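# Reverse the pivot pin so its head sits at yellow cheek

## Task

The pivot pin was inserted from the wrong side. Take it out, flip it end for end so that its head ends up against the yellow cheek, and slide it fully back in so it passes through every part it currently holds together.

## Robot and tools

Robot: two seven-joint arms, left_arm and right_arm, each ending in a two-finger gripper. A two-camera stand is fixed to the floor behind them. Scene frame: origin at table-top height, halfway between the nominal arm bases; +z up, +x out over the table, left_arm on the +y side (image left/right does not follow these names). Calibrated bases: left_arm at (-0.027, +0.341, 0) m, quat_wxyz (+1.000, 0, 0, -0.004); right_arm at (+0.046, -0.305, 0) m, quat_wxyz (+1.000, 0, 0, +0.015). Reported hand positions and orientations may be off by a few cm, more at long reach.

Gripper: fingers point along its own +z and open/close along its own y. end_effector_position is the point between the closed pads, about 2 cm back from the fingertips. Closing pushes the tips roughly 10 mm further along +z, mostly while the pads are wider than 40 mm.

Row layout (execute_actions and move): 14 numbers, each in [-1, 1]. Positions 1-7 are left_arm: dx, dy, dz, rx, ry, rz, opening. Positions 8-14 are right_arm in the same order. Always send all 14, even when only one arm moves. The six pose numbers are an offset, not a pose. They count from that arm's Hand target at the start of the action or move, along that Hand target's own axes. 1.0 equals 0.6 m for translation or 180 degrees for rotation; rx, ry, rz form a single rotation vector. Opening is absolute, not an offset: +1 fully open (0.084 m), -1 closed. Sending all six pose numbers as 0 re-commands the current Hand target. A 0 in the opening slot is a real command (half open), so repeat the current opening to leave a gripper unchanged.

execute_actions(actions, cameras): actions is a list of actions. Each action is a table of up to 15 rows, one per 1/30 s step. A short table repeats its last row to fill 15 steps. Every row counts from the start pose of that action, not from the previous row. A new action starts from the current Hand target, so the same offset again moves further. An empty list returns state plus images (all cameras by default). cameras lists names, ["all"] or []. An unknown name invalidates the call.

move(target, speed, blend, opening_speed, blocking, cameras): drives each gripper in a straight line toward a target. target is one 14-number row, or a list of up to 15 rows. Every row is an offset from the same starting Hand targets. speed is in m/s, 0.002-1, default 0.25; rotation is capped at twice that in rad/s. Give one value, or one per target. blend (m) rounds corners in a list; 0 means stop at each point. opening_speed is the rate of change on the -1..+1 scale per second, at least 0.2. blocking=false returns after about 0.5 s while motion continues. Paths neither avoid obstacles nor avoid the other arm. Faster moves lag more, stray more and hit harder. Aiming further past a contact presses harder. The result adds a move: line with the ending: done (within 3 mm and 2 degrees), off_target, moving, held or fault. limits=paced means the sent pose was clipped; limits=held means a check withheld steps.

wait(seconds 0-10): the arms keep their last command; a running move carries on. stop(): brakes a running move. zoom_image(camera, region [x0,y0,x1,y1], at most 504x504 px): enlarges part of the latest image from cam_head_left, cam_head_right, cam_high, cam_low, cam_left_wrist or cam_right_wrist; all are 672x504. clear_fault(arm): clears a reported torque fault for that arm. finished_scene(scene 1 or 2): ends the scene for good; call it only once the pin stays correctly seated without the robot holding it.

Control details: each step the commanded pose is clipped to within 70 mm and 16 degrees of the measured gripper pose. Hand target is the last commanded pose after clipping. Grippers often stop short of it; if so, send the remaining gap as an offset. To stop pushing, command the target back past the gripper. Big rotations can swing the elbow.

Gripping: grip_measured uses the opening scale. To hold something, command clearly below grip_measured; lower squeezes harder, up to about 24 N per pad. Fast closes can overshoot.

Results: positions in m, quaternion wxyz and velocities are in the scene frame. Joint velocities within noise means the arm is still. Joint torques include gravity and have per-unit offsets. "Tool commands" shows current gripper commands.

Things to avoid: letting anything fall off the table or be left off it, dropping parts or releasing moving parts, hard hits, and contact between the arms. The controller's clearance check helps but does not prevent all contact. Never close a gripper on the other arm's fingers. Contact torque at a load limit causes a torque fault: the arm stops until clear_fault. Limits in N m: waist 42.7, shoulder 42.9, upper arm roll 27.3, elbow 27.3, forearm roll 27.3, wrist pitch 14.7, wrist roll 15.3. A motor held at its torque limit for 1 s, or overloaded for a long time, also faults. Holding loads, stretching out or pushing at unreachable poses heats motors. A MOTOR HOT line appears at 65 °C; at 80 °C the arm locks for 30-60 s. Time runs on while you think, so keep motion smooth and efficient.

Each tool is called after "Request:" by a JSON object that holds its "fn" and its "kwargs".

## Session

Request:
{"fn": "execute_actions", "kwargs": {"actions": []}}

Scene clock: 0.00 s.
left_arm: end_effector_position=(+0.4745, +0.3428, +0.1105) grip_measured=+1.00 end_effector_quat_wxyz=(-0.361, +0.825, -0.134, +0.414) | right_arm: end_effector_position=(+0.2492, -0.4795, +0.3082) grip_measured=+1.00 end_effector_quat_wxyz=(-0.061, +0.995, +0.029, +0.067)
Joint positions: left_arm=[0.068 0.176 -0.311 0.621 2.12 0.923 -1.812 0.084] | right_arm=[-0.581 -0.763 -0.224 0.714 0.028 1.447 -0.777 0.084]
Joint velocities: within noise
Joint torques (N m): no reading
Hand target: left_arm +0.4745, +0.3428, +0.1105; -0.361, +0.825, -0.134, +0.414 | right_arm +0.2492, -0.4795, +0.3082; -0.061, +0.995, +0.029, +0.067
Tool commands: left_gripper/opening=+1.0 right_gripper/opening=+1.0

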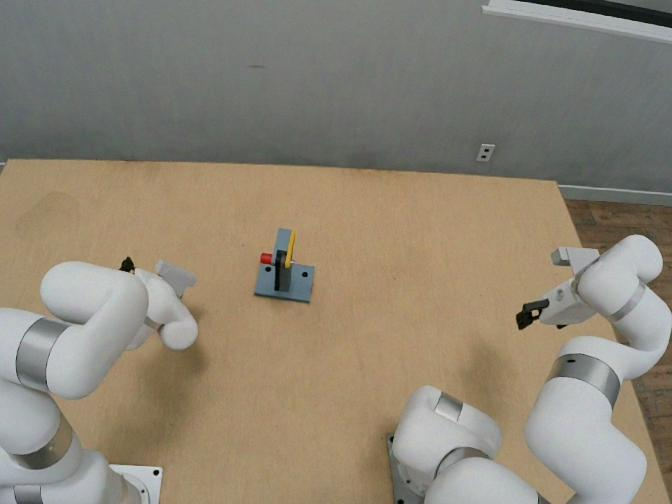

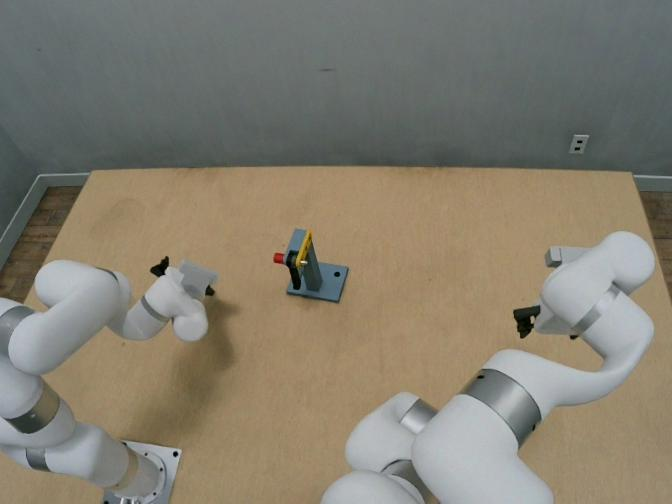

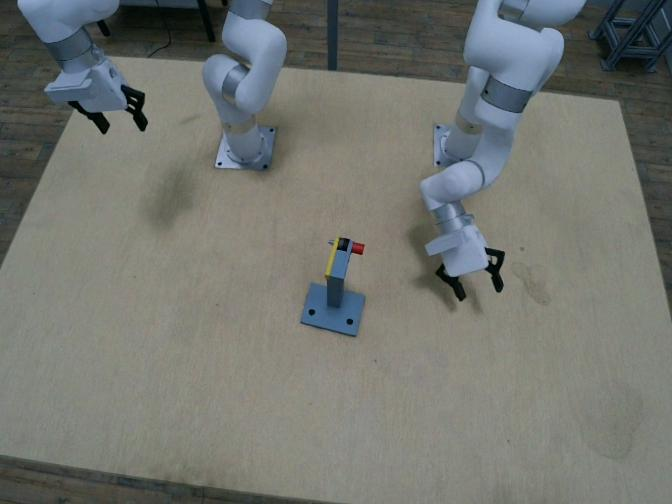

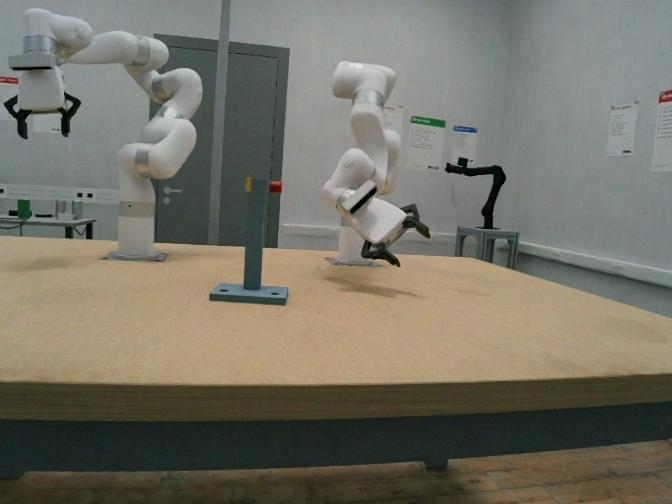

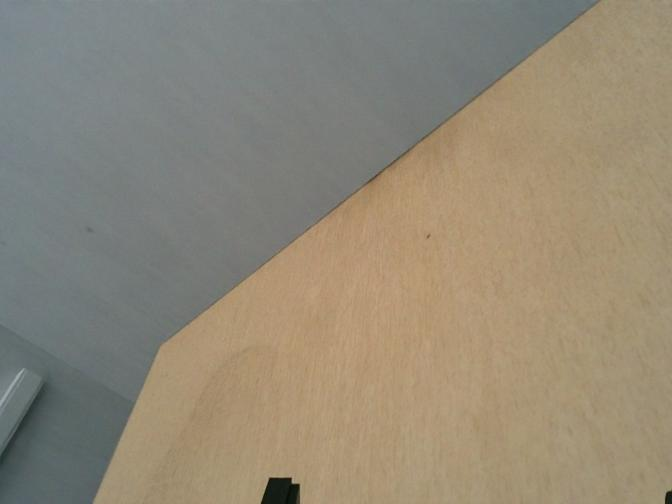

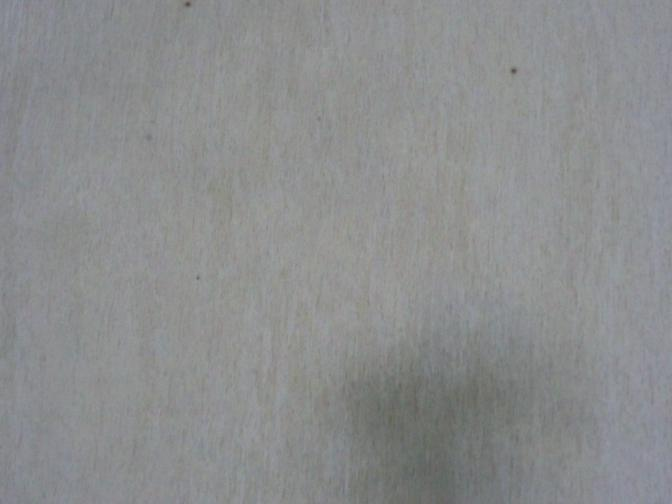

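Request:
{"fn": "zoom_image", "kwargs": {"camera": "cam_head_left", "region": [230, 210, 340, 310]}}

Request:
{"fn": "zoom_image", "kwargs": {"camera": "cam_head_right", "region": [260, 215, 360, 315]}}

Request:
{"fn": "zoom_image", "kwargs": {"camera": "cam_high", "region": [290, 225, 390, 345]}}

Request:
{"fn": "zoom_image", "kwargs": {"camera": "cam_low", "region": [200, 170, 330, 310]}}

Scaled by 4.582 from the camera's 672x504 image, which has a finer 960x720 frame.

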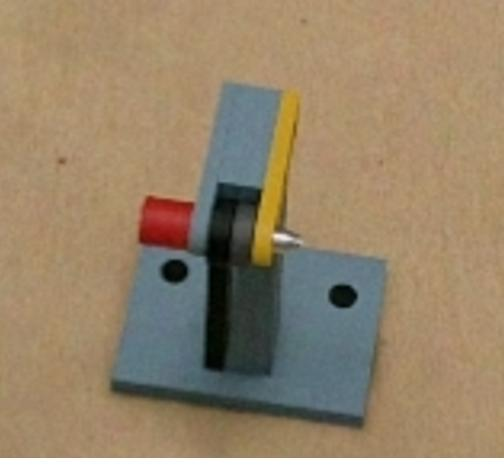

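Scaled by 5.040 from the camera's 672x504 image, which has a finer 960x720 frame.

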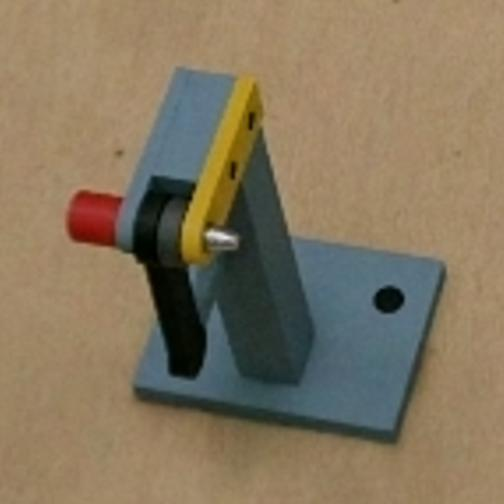

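Scaled by 4.200 from the camera's 672x504 image, which has a finer 960x720 frame.

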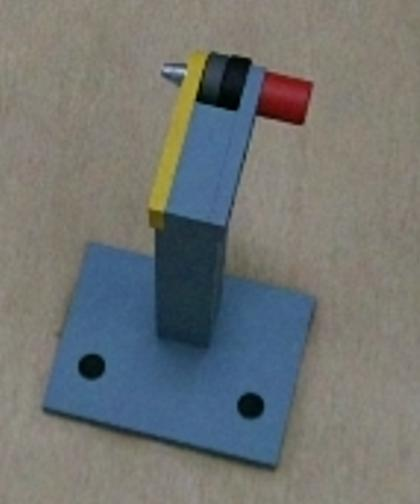

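Scaled by 3.600 from the camera's 672x504 image, which has a finer 960x720 frame.

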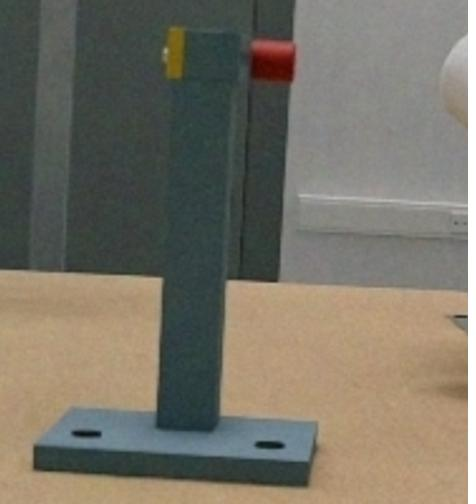

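Request:
{"fn": "move", "kwargs": {"target": [0.394,0.009,-0.3995,-0.392,-0.0268,0.3495,1,0.099,-0.764,0.288,-0.0442,0.4562,-0.0157,1], "cameras": ["all"]}}

Scene clock: 36.33 s.
left_arm: end_effector_position=(+0.4504, +0.1960, +0.2496) grip_measured=+1.00 end_effector_quat_wxyz=(-0.157, +0.820, -0.520, +0.181) | right_arm: end_effector_position=(+0.2747, -0.2188, +0.2509) grip_measured=+1.00 end_effector_quat_wxyz=(-0.040, +0.924, +0.028, +0.378)
Joint positions: left_arm=[-0.207 -0.189 -0.142 0.819 0.36 0.609 0.514 0.084] | right_arm=[0.021 -2.055 0.578 -0.045 0.649 1.241 -0.031 0.084]
Joint torques (N m): left_arm=[-2.96 -8.18 3.8 15.99 -2.55 -0.77 1.17] | right_arm=[-4.52 11.5 -4.79 14.76 -3.47 -1.24 -3.07]
Hand target: left_arm +0.4504, +0.1959, +0.2496; -0.157, +0.820, -0.520, +0.181 (not the last commanded pose) | right_arm +0.2747, -0.2188, +0.2509; -0.040, +0.924, +0.028, +0.378 (not the last commanded pose)
Off the commanded pose: left_arm 0.133 m, 37 deg | right_arm 0.225 m, 46 deg.
led back after a hold (right arm): the arm was led back toward your command in small steps, so it may still be short of it.
move: held (right_arm; a check stopped the path), off_target (left_arm; braked when a check withheld steps of right_arm); limits=held
pose unreachable (right arm): on one or more control steps of this call, first in action 0 (counted from 0), this arm could not follow its commanded pose, so it was not sent that pose on those steps. It may still have moved: this result reports where it is.
cause: moving toward the commanded pose would bring two parts of the arm too close to each other (joints 3 (upper arm roll) to 5 (forearm roll) lie between them).
camera_calibration:
cam_left_wrist: T_world_to_cam=[[-0.786909, -0.413844, -0.45772, 0.586413], [-0.395397, 0.907643, -0.140875, 0.105244], [0.473747, 0.0701251, -0.877865, 0.121788], [0, 0, 0, 1]] pos_world=[0.445371, 0.138619, 0.390152]
cam_right_wrist: T_world_to_cam=[[0.0640083, -0.996252, -0.0581764, -0.186395], [-0.691511, -0.00224649, -0.722362, 0.442751], [0.719524, 0.0864668, -0.689063, 0.123961], [0, 0, 0, 1]] pos_world=[0.228905, -0.19542, 0.3944]

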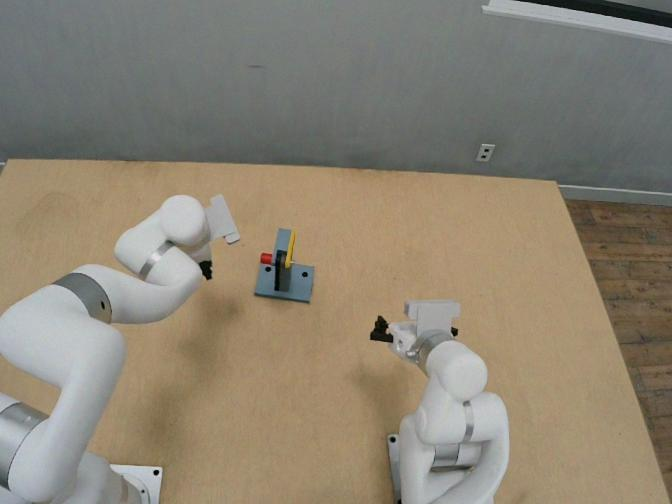

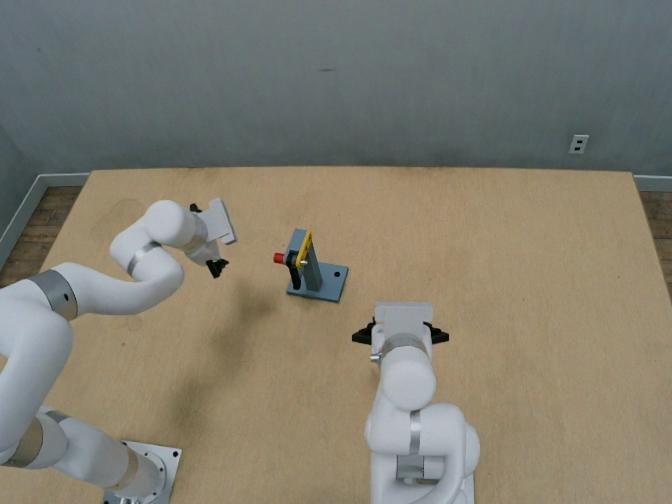

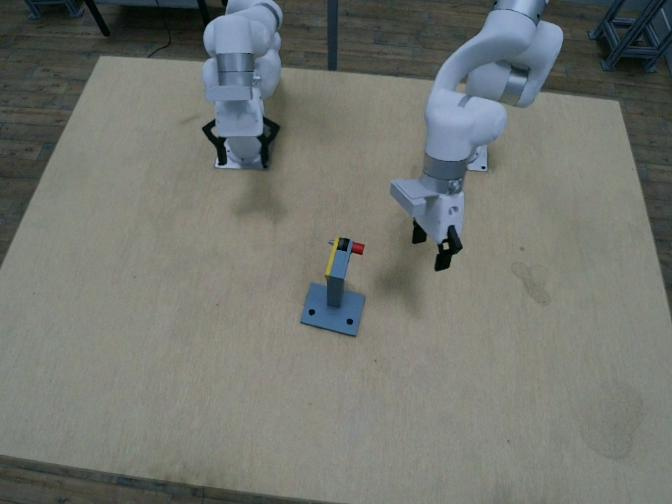

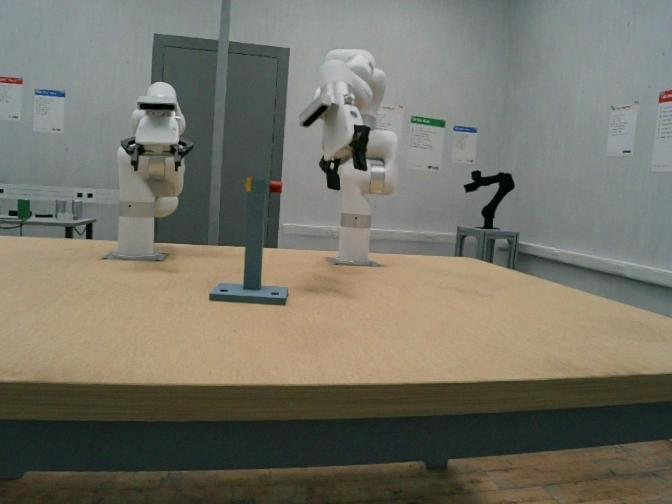

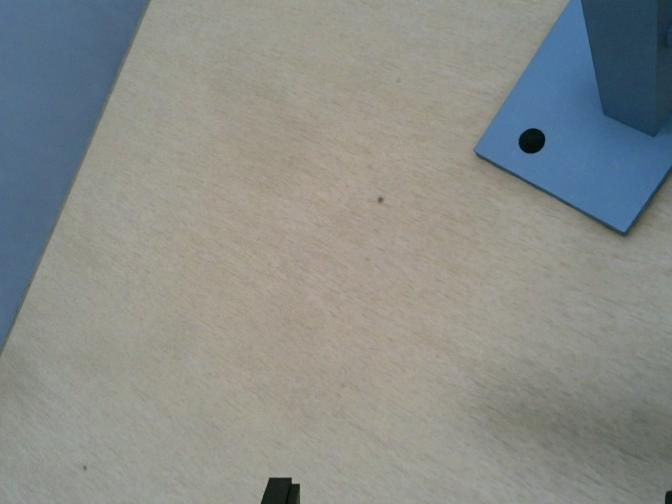

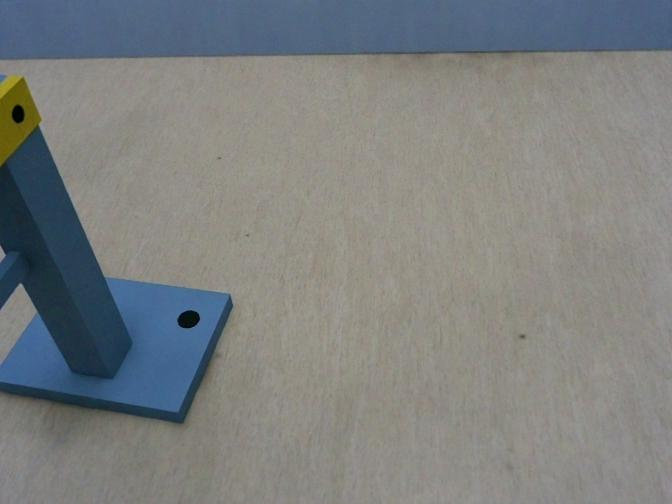

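Request:
{"fn": "move", "kwargs": {"target": [0.156,0.017,-0.156,-0.155,-0.011,0.137,1,0.083,-0.297,0.04,0,0,0,1], "cameras": ["cam_left_wrist","cam_right_wrist"]}}

Scene clock: 46.77 s.
left_arm: end_effector_position=(+0.4361, +0.1001, +0.3404) grip_measured=+1.00 end_effector_quat_wxyz=(+0.000, +0.708, -0.706, +0.000) | right_arm: end_effector_position=(+0.3124, -0.0381, +0.2784) grip_measured=+1.00 end_effector_quat_wxyz=(-0.040, +0.924, +0.028, +0.378)
Joint positions: left_arm=[-0.326 0.16 -0.164 1.631 0.026 1.474 1.07 0.084] | right_arm=[-0.221 -1.492 1.043 0.444 1.006 0.937 0.147 0.084]
Joint torques (N m): left_arm=[-3.26 -13.91 -3.95 15.64 1.58 -0.33 1.36] | right_arm=[-4.28 12.59 -6.66 10.79 3.73 -4.72 2.62]
Hand target: left_arm +0.4362, +0.1001, +0.3404; +0.000, +0.708, -0.706, +0.000 | right_arm +0.3124, -0.0381, +0.2784; -0.040, +0.924, +0.028, +0.378
Off the commanded pose: left_arm 0.000 m, 0 deg | right_arm 0.000 m, 0 deg.
move: done
camera_calibration:
cam_left_wrist: T_world_to_cam=[[-0.999881, -0.00711476, -0.0137029, 0.478196], [-0.00702514, 0.999954, -0.00657733, -0.0248569], [0.0137491, -0.00648028, -0.999884, 0.464729], [0, 0, 0, 1]] pos_world=[0.471575, 0.0312696, 0.471064]
cam_right_wrist: T_world_to_cam=[[0.0640136, -0.996252, -0.0581809, -0.00718408], [-0.691562, -0.00225297, -0.722314, 0.488943], [0.719475, 0.0864736, -0.689114, 0.100198], [0, 0, 0, 1]] pos_world=[0.266505, -0.01472, 0.4218]
Images, in order (width x height): cam_left_wrist 672x504, cam_right_wrist 672x504.

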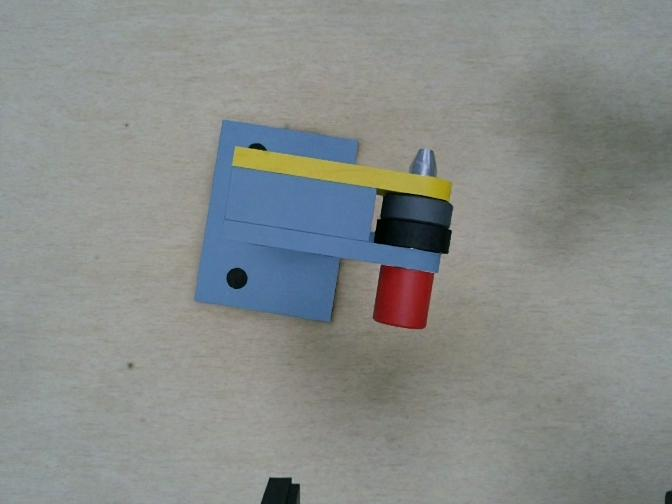

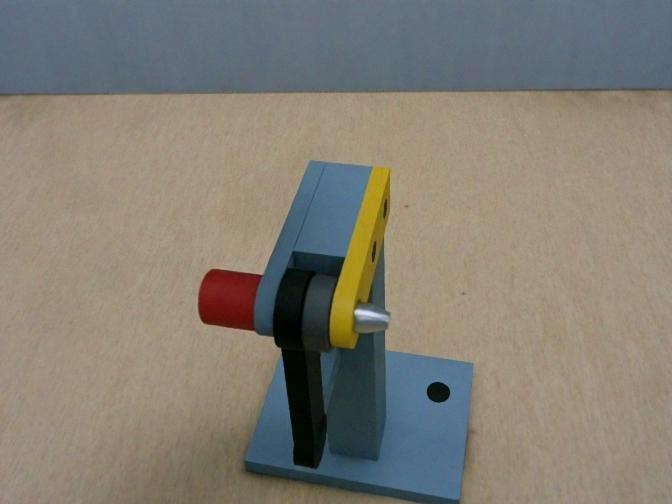

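Request:
{"fn": "zoom_image", "kwargs": {"camera": "cam_right_wrist", "region": [190, 150, 480, 504]}}

Request:
{"fn": "zoom_image", "kwargs": {"camera": "cam_left_wrist", "region": [190, 110, 480, 340]}}

Scaled by 1.424 from the camera's 672x504 image, which has a finer 960x720 frame.

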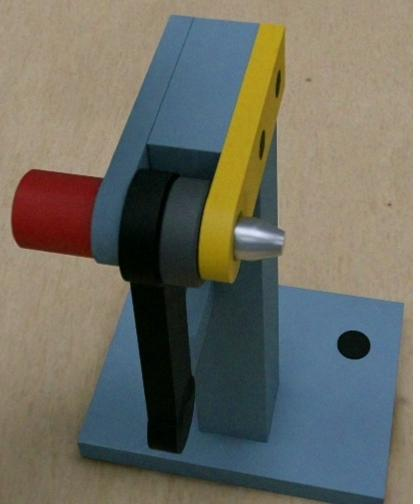

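Scaled by 1.738 from the camera's 672x504 image, which has a finer 960x720 frame.

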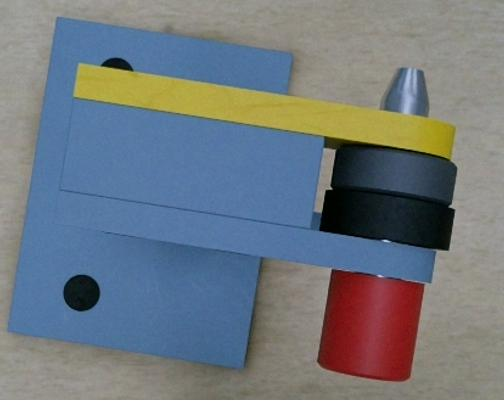

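Request:
{"fn": "move", "kwargs": {"target": [0.081,-0.0198,0.0667,0,0,0.0472,0,-0.0522,-0.1077,0.1805,-0.076,0.2527,0.0132,-0.2], "cameras": ["all"]}}

Scene clock: 93.40 s.
left_arm: end_effector_position=(+0.4481, +0.0515, +0.3003) grip_measured=-0.01 end_effector_quat_wxyz=(+0.000, -0.654, +0.757, +0.000) | right_arm: end_effector_position=(+0.3603, +0.0359, +0.1828) grip_measured=-0.21 end_effector_quat_wxyz=(+0.052, +0.705, -0.053, +0.705)
Joint positions: left_arm=[-0.373 0.279 -0.202 1.671 0.056 1.399 1.132 0.044] | right_arm=[-0.273 -2.06 1.852 0.667 0.853 0.597 1.174 0.035]
Joint torques (N m): left_arm=[-3.31 -15.81 -4.58 15.83 2.51 -3.03 1.37] | right_arm=[-4.38 -1.04 -13.56 -6.79 -3.55 0.76 2.61]
Hand target: left_arm +0.4481, +0.0515, +0.3003; +0.000, -0.654, +0.757, +0.000 | right_arm +0.3603, +0.0359, +0.1829; +0.052, +0.705, -0.053, +0.705
Off the commanded pose: left_arm 0.000 m, 0 deg | right_arm 0.000 m, 0 deg.
joint sent to its limit (right arm) — joint 2 (shoulder), lower limit. The joint targets still meet the commanded pose.
move: done
camera_calibration:
cam_left_wrist: T_world_to_cam=[[-0.989954, 0.140714, -0.0138109, 0.477246], [0.140815, 0.990014, -0.00660189, -0.042268], [0.012744, -0.00848034, -0.999883, 0.424802], [0, 0, 0, 1]] pos_world=[0.47299, -0.0217068, 0.431064]
cam_right_wrist: T_world_to_cam=[[-0.156741, -0.987499, -0.0166974, 0.12952], [0.0325471, 0.0117326, -0.999401, 0.242557], [0.987103, -0.15719, 0.0303012, -0.22576], [0, 0, 0, 1]] pos_world=[0.235255, 0.0895674, 0.251415]

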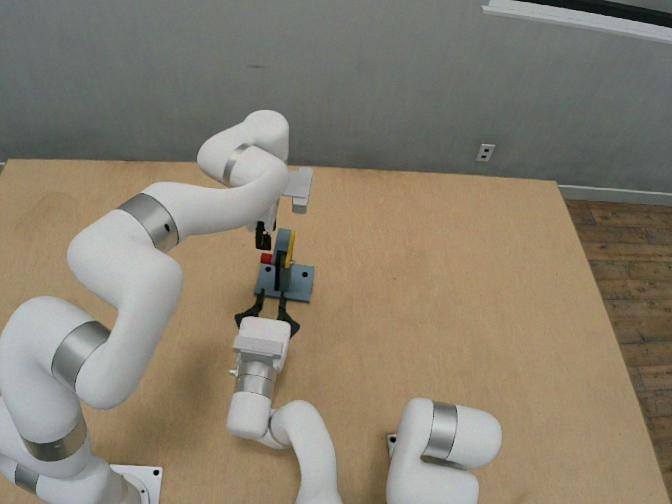

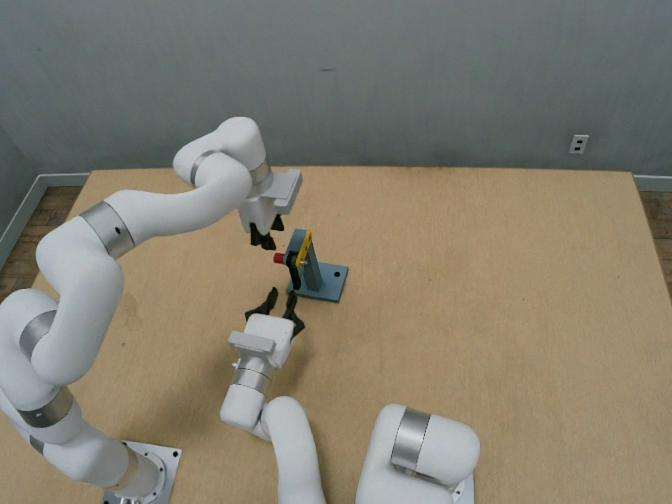

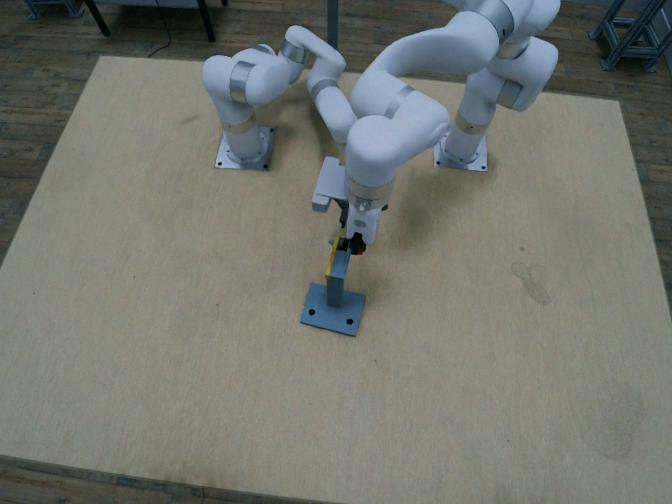

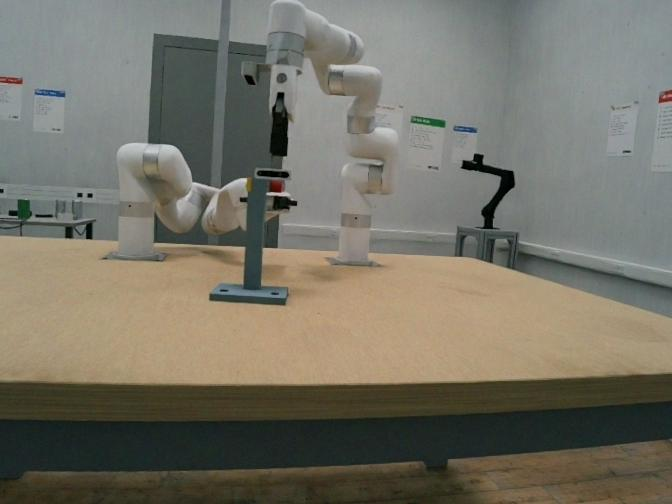

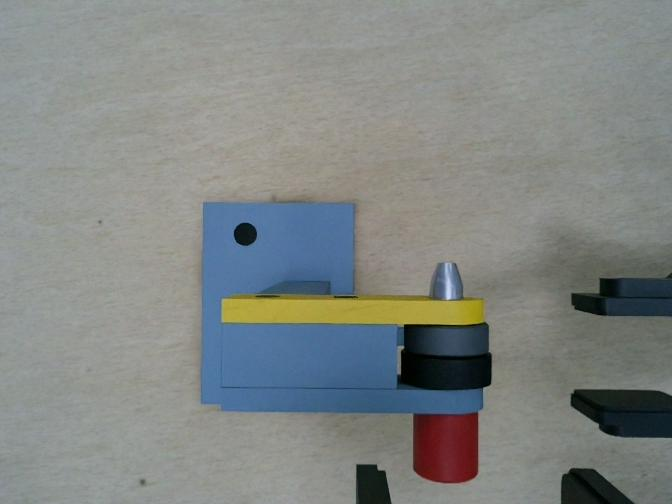

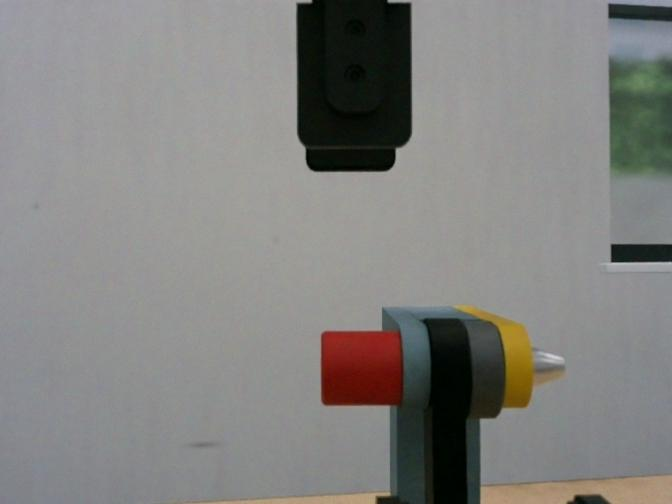

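Request:
{"fn": "move", "kwargs": {"target": [-0.008,0,0.1238,0,0,0,0,0,0.002,0.1405,0,0,0,-0.2], "cameras": ["all"], "speed": 0.12}}

Scene clock: 107.73 s.
left_arm: end_effector_position=(+0.4488, +0.0563, +0.2261) grip_measured=-0.01 end_effector_quat_wxyz=(+0.000, -0.654, +0.757, +0.000) | right_arm: end_effector_position=(+0.4435, +0.0223, +0.1829) grip_measured=-0.21 end_effector_quat_wxyz=(+0.052, +0.705, -0.053, +0.705)
Joint positions: left_arm=[-0.362 0.287 -0.196 1.47 0.059 1.189 1.137 0.044] | right_arm=[-0.59 -2.024 1.843 0.732 0.989 0.341 1.058 0.035]
Joint torques (N m): left_arm=[3.71 -16 1.8 10.73 2.47 -3 1.24] | right_arm=[-4.43 14.69 -14.34 -6.06 4.69 -2.85 -3.07]
Hand target: left_arm +0.4488, +0.0563, +0.2260; +0.000, -0.654, +0.757, +0.000 | right_arm +0.4435, +0.0222, +0.1829; +0.052, +0.705, -0.053, +0.705
Off the commanded pose: left_arm 0.000 m, 0 deg | right_arm 0.000 m, 0 deg.
move: done
camera_calibration:
cam_left_wrist: T_world_to_cam=[[-0.989954, 0.140712, -0.0138249, 0.476158], [0.140814, 0.990013, -0.0067009, -0.0474606], [0.012744, -0.00858033, -0.999882, 0.350541], [0, 0, 0, 1]] pos_world=[0.47359, -0.017007, 0.356765]
cam_right_wrist: T_world_to_cam=[[-0.15664, -0.987513, -0.0168108, 0.129128], [0.0326617, 0.0118323, -0.999396, 0.239964], [0.987116, -0.157094, 0.0304005, -0.310061], [0, 0, 0, 1]] pos_world=[0.318455, 0.0759674, 0.251416]

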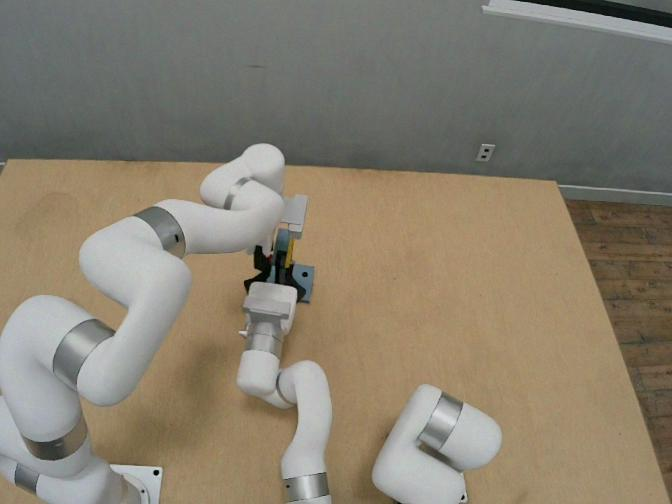

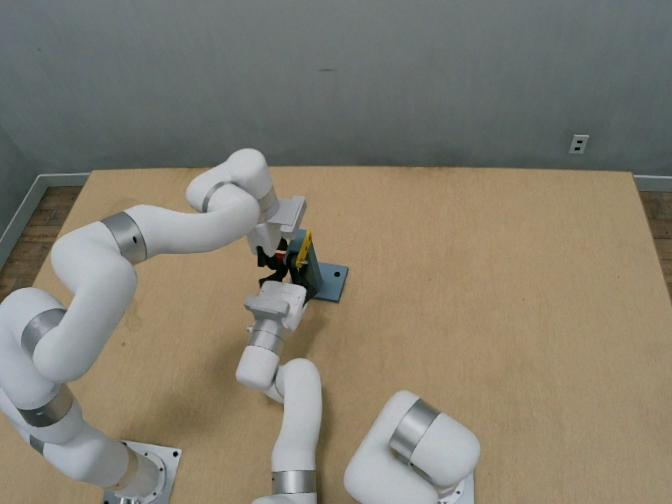

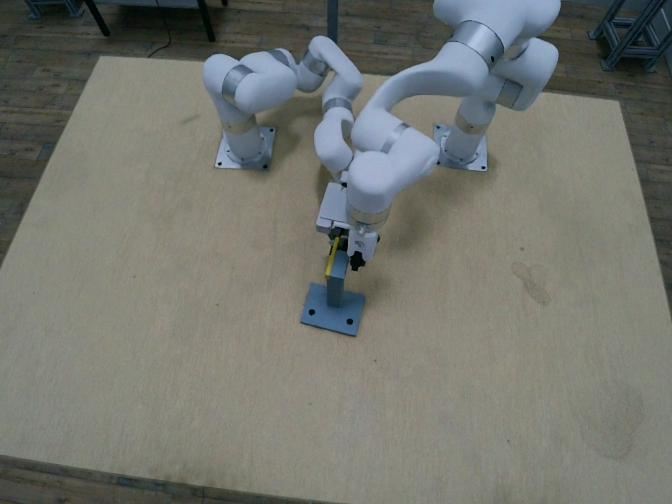

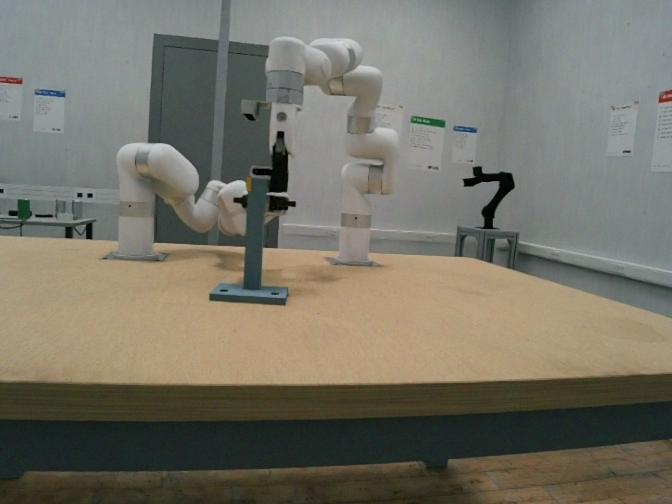

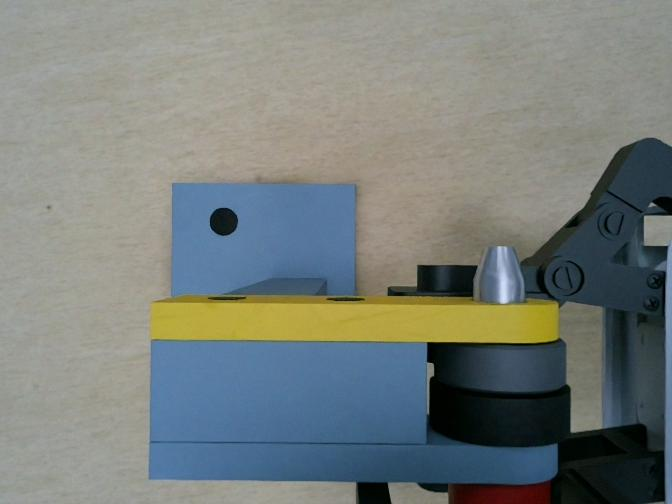

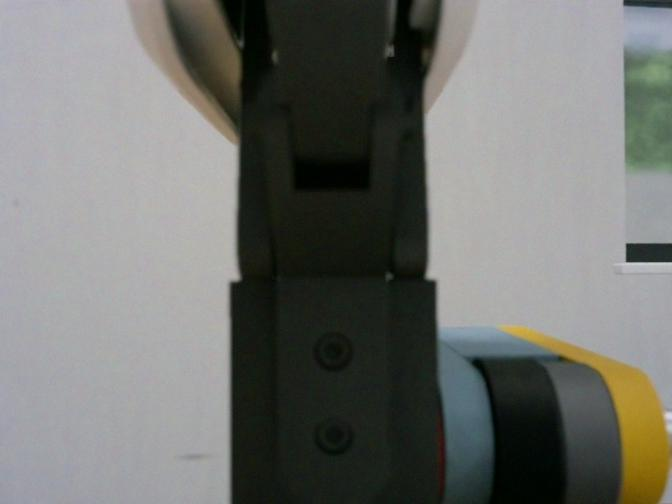

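Request:
{"fn": "zoom_image", "kwargs": {"camera": "cam_left_wrist", "region": [340, 230, 672, 504]}}

Request:
{"fn": "zoom_image", "kwargs": {"camera": "cam_low", "region": [220, 150, 310, 240]}}

Scaled by 1.518 from the camera's 672x504 image, which has a finer 960x720 frame.

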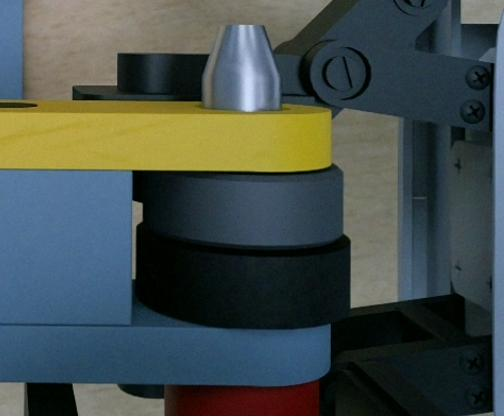

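Scaled by 5.600 from the camera's 672x504 image, which has a finer 960x720 frame.

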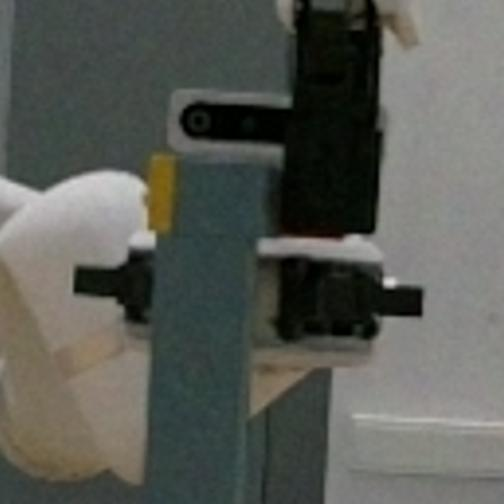

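Request:
{"fn": "move", "kwargs": {"target": [[0,0,0,0,0,0,0,0.0135,-0.0017,0,0,0,0,-0.2],[0,0,0,0,0,0,-0.7,0.0135,-0.0017,0,0,0,0,-1]], "cameras": ["cam_head_right","cam_left_wrist","cam_right_wrist","cam_low"], "speed": 0.05, "opening_speed": 1}}

Scene clock: 118.73 s.
left_arm: end_effector_position=(+0.4488, +0.0563, +0.2260) grip_measured=-0.15 end_effector_quat_wxyz=(+0.000, -0.654, +0.757, +0.000) | right_arm: end_effector_position=(+0.4488, +0.0100, +0.1670) grip_measured=-0.32 end_effector_quat_wxyz=(+0.076, +0.713, -0.047, +0.695)
Joint positions: left_arm=[-0.362 0.287 -0.196 1.47 0.059 1.19 1.137 0.038] | right_arm=[-0.599 -2.012 1.877 0.73 0.987 0.341 1.038 0.03]
Joint torques (N m): left_arm=[3.4 -16.04 1.88 11.06 2.4 -0.4 0.48] | right_arm=[-0.16 9.06 -9.68 -10.83 0.51 -2.84 -0.16]
Hand target: left_arm +0.4488, +0.0563, +0.2260; +0.000, -0.654, +0.757, +0.000 | right_arm +0.4488, +0.0100, +0.1670; +0.076, +0.713, -0.047, +0.695 (not the last commanded pose)
Tool commands: left_gripper/opening=-0.133333 right_gripper/opening=-0.3
Off the commanded pose: left_arm 0.000 m, 0 deg | right_arm 0.028 m, 3 deg.
TORQUE FAULT: the external load on joint 3 (upper arm roll) of the right arm reached its load limit, and that arm stopped. The contact can be on any part of that arm beyond that joint, not only on its tool. A torque fault puts only its own arm into a fault stop. That arm's remaining commands of this call were not run. The hold on joint 3 (upper arm roll) of that arm was moved back by the arm itself, up to 3 degrees, as the stop began. That arm is still stopped at the end of this call. While its stop runs, that arm, its gripper or tool too, takes no new command.
CLEAR FAULT: the right arm stays stopped (state 4) until you call clear_fault(arm="right_arm").
End effector pose when the fault began: right_arm: position (+0.4439, +0.0225, +0.1900), quat_wxyz (+0.053, +0.706, -0.053, +0.704)
Joint positions when the fault began: right_arm=[-0.599 -2.013 1.825 0.73 0.987 0.34 1.038 0.032]
move: fault (right_arm), done (left_arm; its opening stopped at the fault stop of right_arm)
camera_calibration:
cam_left_wrist: T_world_to_cam=[[-0.989955, 0.140715, -0.0137119, 0.476118], [0.140815, 0.990014, -0.00661597, -0.0474911], [0.012644, -0.00848035, -0.999884, 0.35059], [0, 0, 0, 1]] pos_world=[0.47359, -0.0170068, 0.356764]
cam_right_wrist: T_world_to_cam=[[-0.181378, -0.983027, 0.0275719, 0.121113], [0.00456412, -0.0288781, -0.999573, 0.237144], [0.983403, -0.181175, 0.00972451, -0.311315], [0, 0, 0, 1]] pos_world=[0.327033, 0.0695036, 0.236731]
Images, in order (width x height): cam_head_right 672x504, cam_low 672x504, cam_left_wrist 672x504, cam_right_wrist 672x504.

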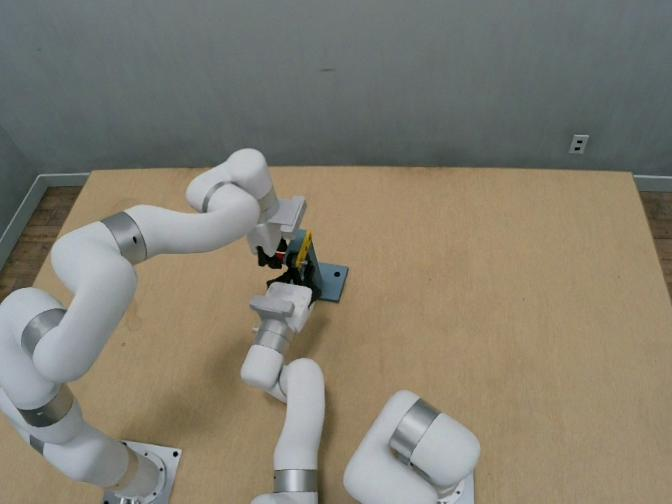

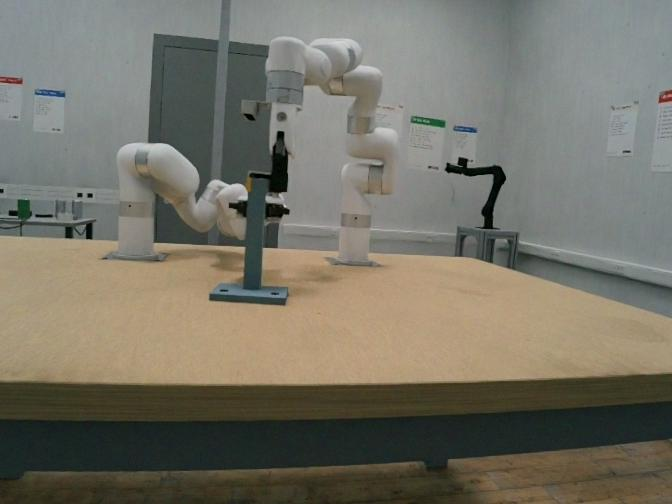

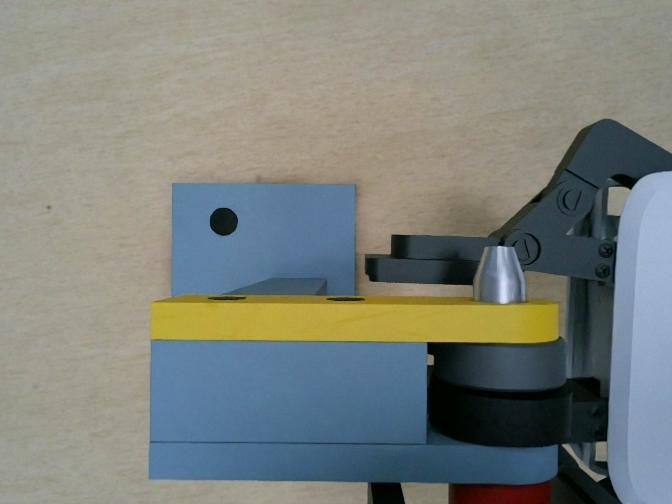

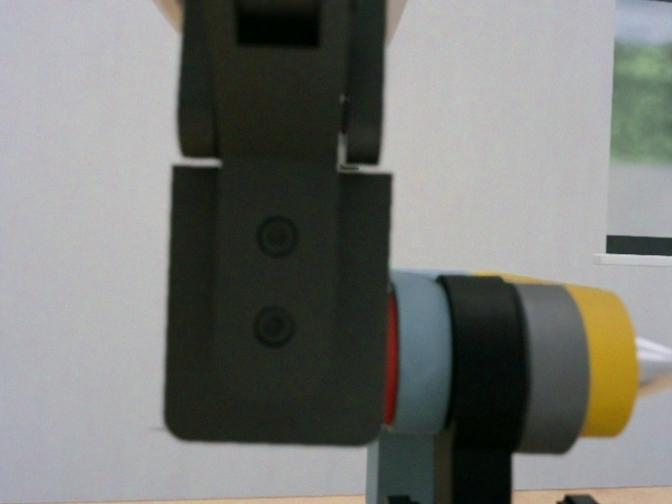

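Request:
{"fn": "clear_fault", "kwargs": {"arm": "right_arm"}}

Scene clock: 123.63 s.
left_arm: end_effector_position=(+0.4488, +0.0563, +0.2260) grip_measured=-0.15 end_effector_quat_wxyz=(+0.000, -0.654, +0.757, +0.000) | right_arm: end_effector_position=(+0.4488, +0.0100, +0.1670) grip_measured=-0.32 end_effector_quat_wxyz=(+0.076, +0.713, -0.047, +0.695)
Joint positions: left_arm=[-0.362 0.287 -0.196 1.47 0.059 1.19 1.137 0.038] | right_arm=[-0.599 -2.012 1.877 0.73 0.987 0.341 1.038 0.03]
Joint torques (N m): left_arm=[2.46 -16.2 1.76 11.08 1.93 -0.39 -0.28] | right_arm=[-0.19 9.19 -10.03 -11.09 0.44 -2.77 -0.33]
Hand target: left_arm +0.4488, +0.0563, +0.2260; +0.000, -0.654, +0.757, +0.000 | right_arm +0.4488, +0.0100, +0.1670; +0.076, +0.713, -0.047, +0.695 (not the last commanded pose)
Tool commands: left_gripper/opening=-0.133333 right_gripper/opening=-0.3
Off the commanded pose: left_arm 0.000 m, 0 deg | right_arm 0.028 m, 3 deg.
TORQUE FAULT, CONTINUED: the right arm's stop, for the torque fault of joint 3 (upper arm roll) that an earlier result reported, is over. The call counts as one of the actions that you can send in this scene. The hold on joint 3 (upper arm roll) of that arm was moved back by the arm itself, up to 3 degrees, as the stop began. That arm's target is now where it stood when the stop ended, not its last command. That arm's gripper keeps its grip as last carried out, and that arm accepts commands again: back off and push less far.
CLEAR FAULT: your call cleared the right arm's torque fault. If a joint's load stays at its limit, that arm stops again at once.

Request:
{"fn": "move", "kwargs": {"target": [0,0,0,0,0,0,-0.1333,0.0332,-0.0187,-0.0122,0.0081,0.0071,0.0141,-0.3], "cameras": ["cam_left_wrist","cam_right_wrist"], "speed": 0.04}}

Request:
{"fn": "zoom_image", "kwargs": {"camera": "cam_right_wrist", "region": [372, 300, 672, 504]}}

Scene clock: 130.10 s.
left_arm: end_effector_position=(+0.4488, +0.0563, +0.2260) grip_measured=-0.15 end_effector_quat_wxyz=(+0.000, -0.654, +0.757, +0.000) | right_arm: end_effector_position=(+0.4441, +0.0231, +0.1866) grip_measured=-0.32 end_effector_quat_wxyz=(+0.052, +0.705, -0.053, +0.705)
Joint positions: left_arm=[-0.362 0.287 -0.196 1.47 0.059 1.19 1.137 0.038] | right_arm=[-0.596 -2.02 1.833 0.733 0.988 0.34 1.049 0.03]
Joint torques (N m): left_arm=[1.34 -16.53 1.86 11.29 1.61 -0.38 -0.93] | right_arm=[2.75 7.15 -14.5 -6.32 4.66 -2.7 2.74]
Hand target: left_arm +0.4488, +0.0563, +0.2260; +0.000, -0.654, +0.757, +0.000 | right_arm +0.4441, +0.0231, +0.1866; +0.052, +0.705, -0.053, +0.705
Off the commanded pose: left_arm 0.000 m, 0 deg | right_arm 0.000 m, 0 deg.
move: done
camera_calibration:
cam_left_wrist: T_world_to_cam=[[-0.989955, 0.140715, -0.0137119, 0.476118], [0.140815, 0.990014, -0.00661597, -0.0474911], [0.012644, -0.00848035, -0.999884, 0.35059], [0, 0, 0, 1]] pos_world=[0.47359, -0.0170068, 0.356764]
cam_right_wrist: T_world_to_cam=[[-0.156329, -0.987555, -0.0172135, 0.129966], [0.0334097, 0.0121307, -0.999368, 0.243369], [0.98714, -0.156806, 0.0310976, -0.310763], [0, 0, 0, 1]] pos_world=[0.318953, 0.0766671, 0.255116]
Images, in order (width x height): cam_left_wrist 672x504, cam_right_wrist 672x504.

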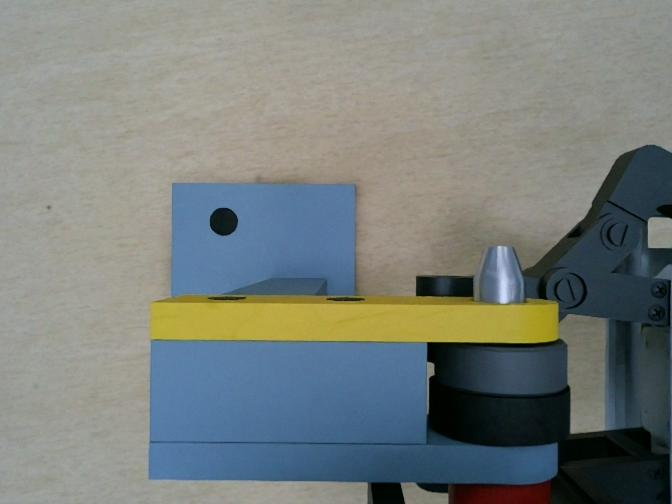

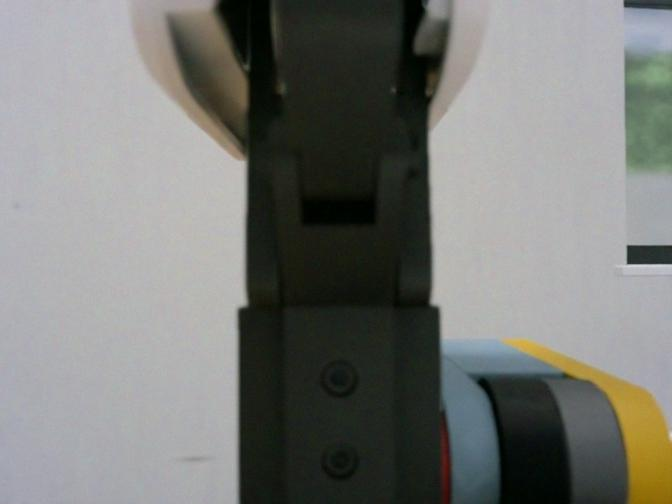

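Scaled by 1.680 from the camera's 672x504 image, which has a finer 960x720 frame.

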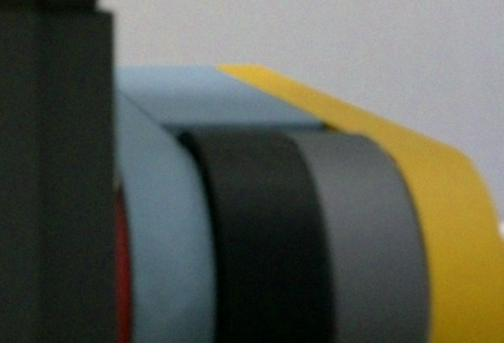

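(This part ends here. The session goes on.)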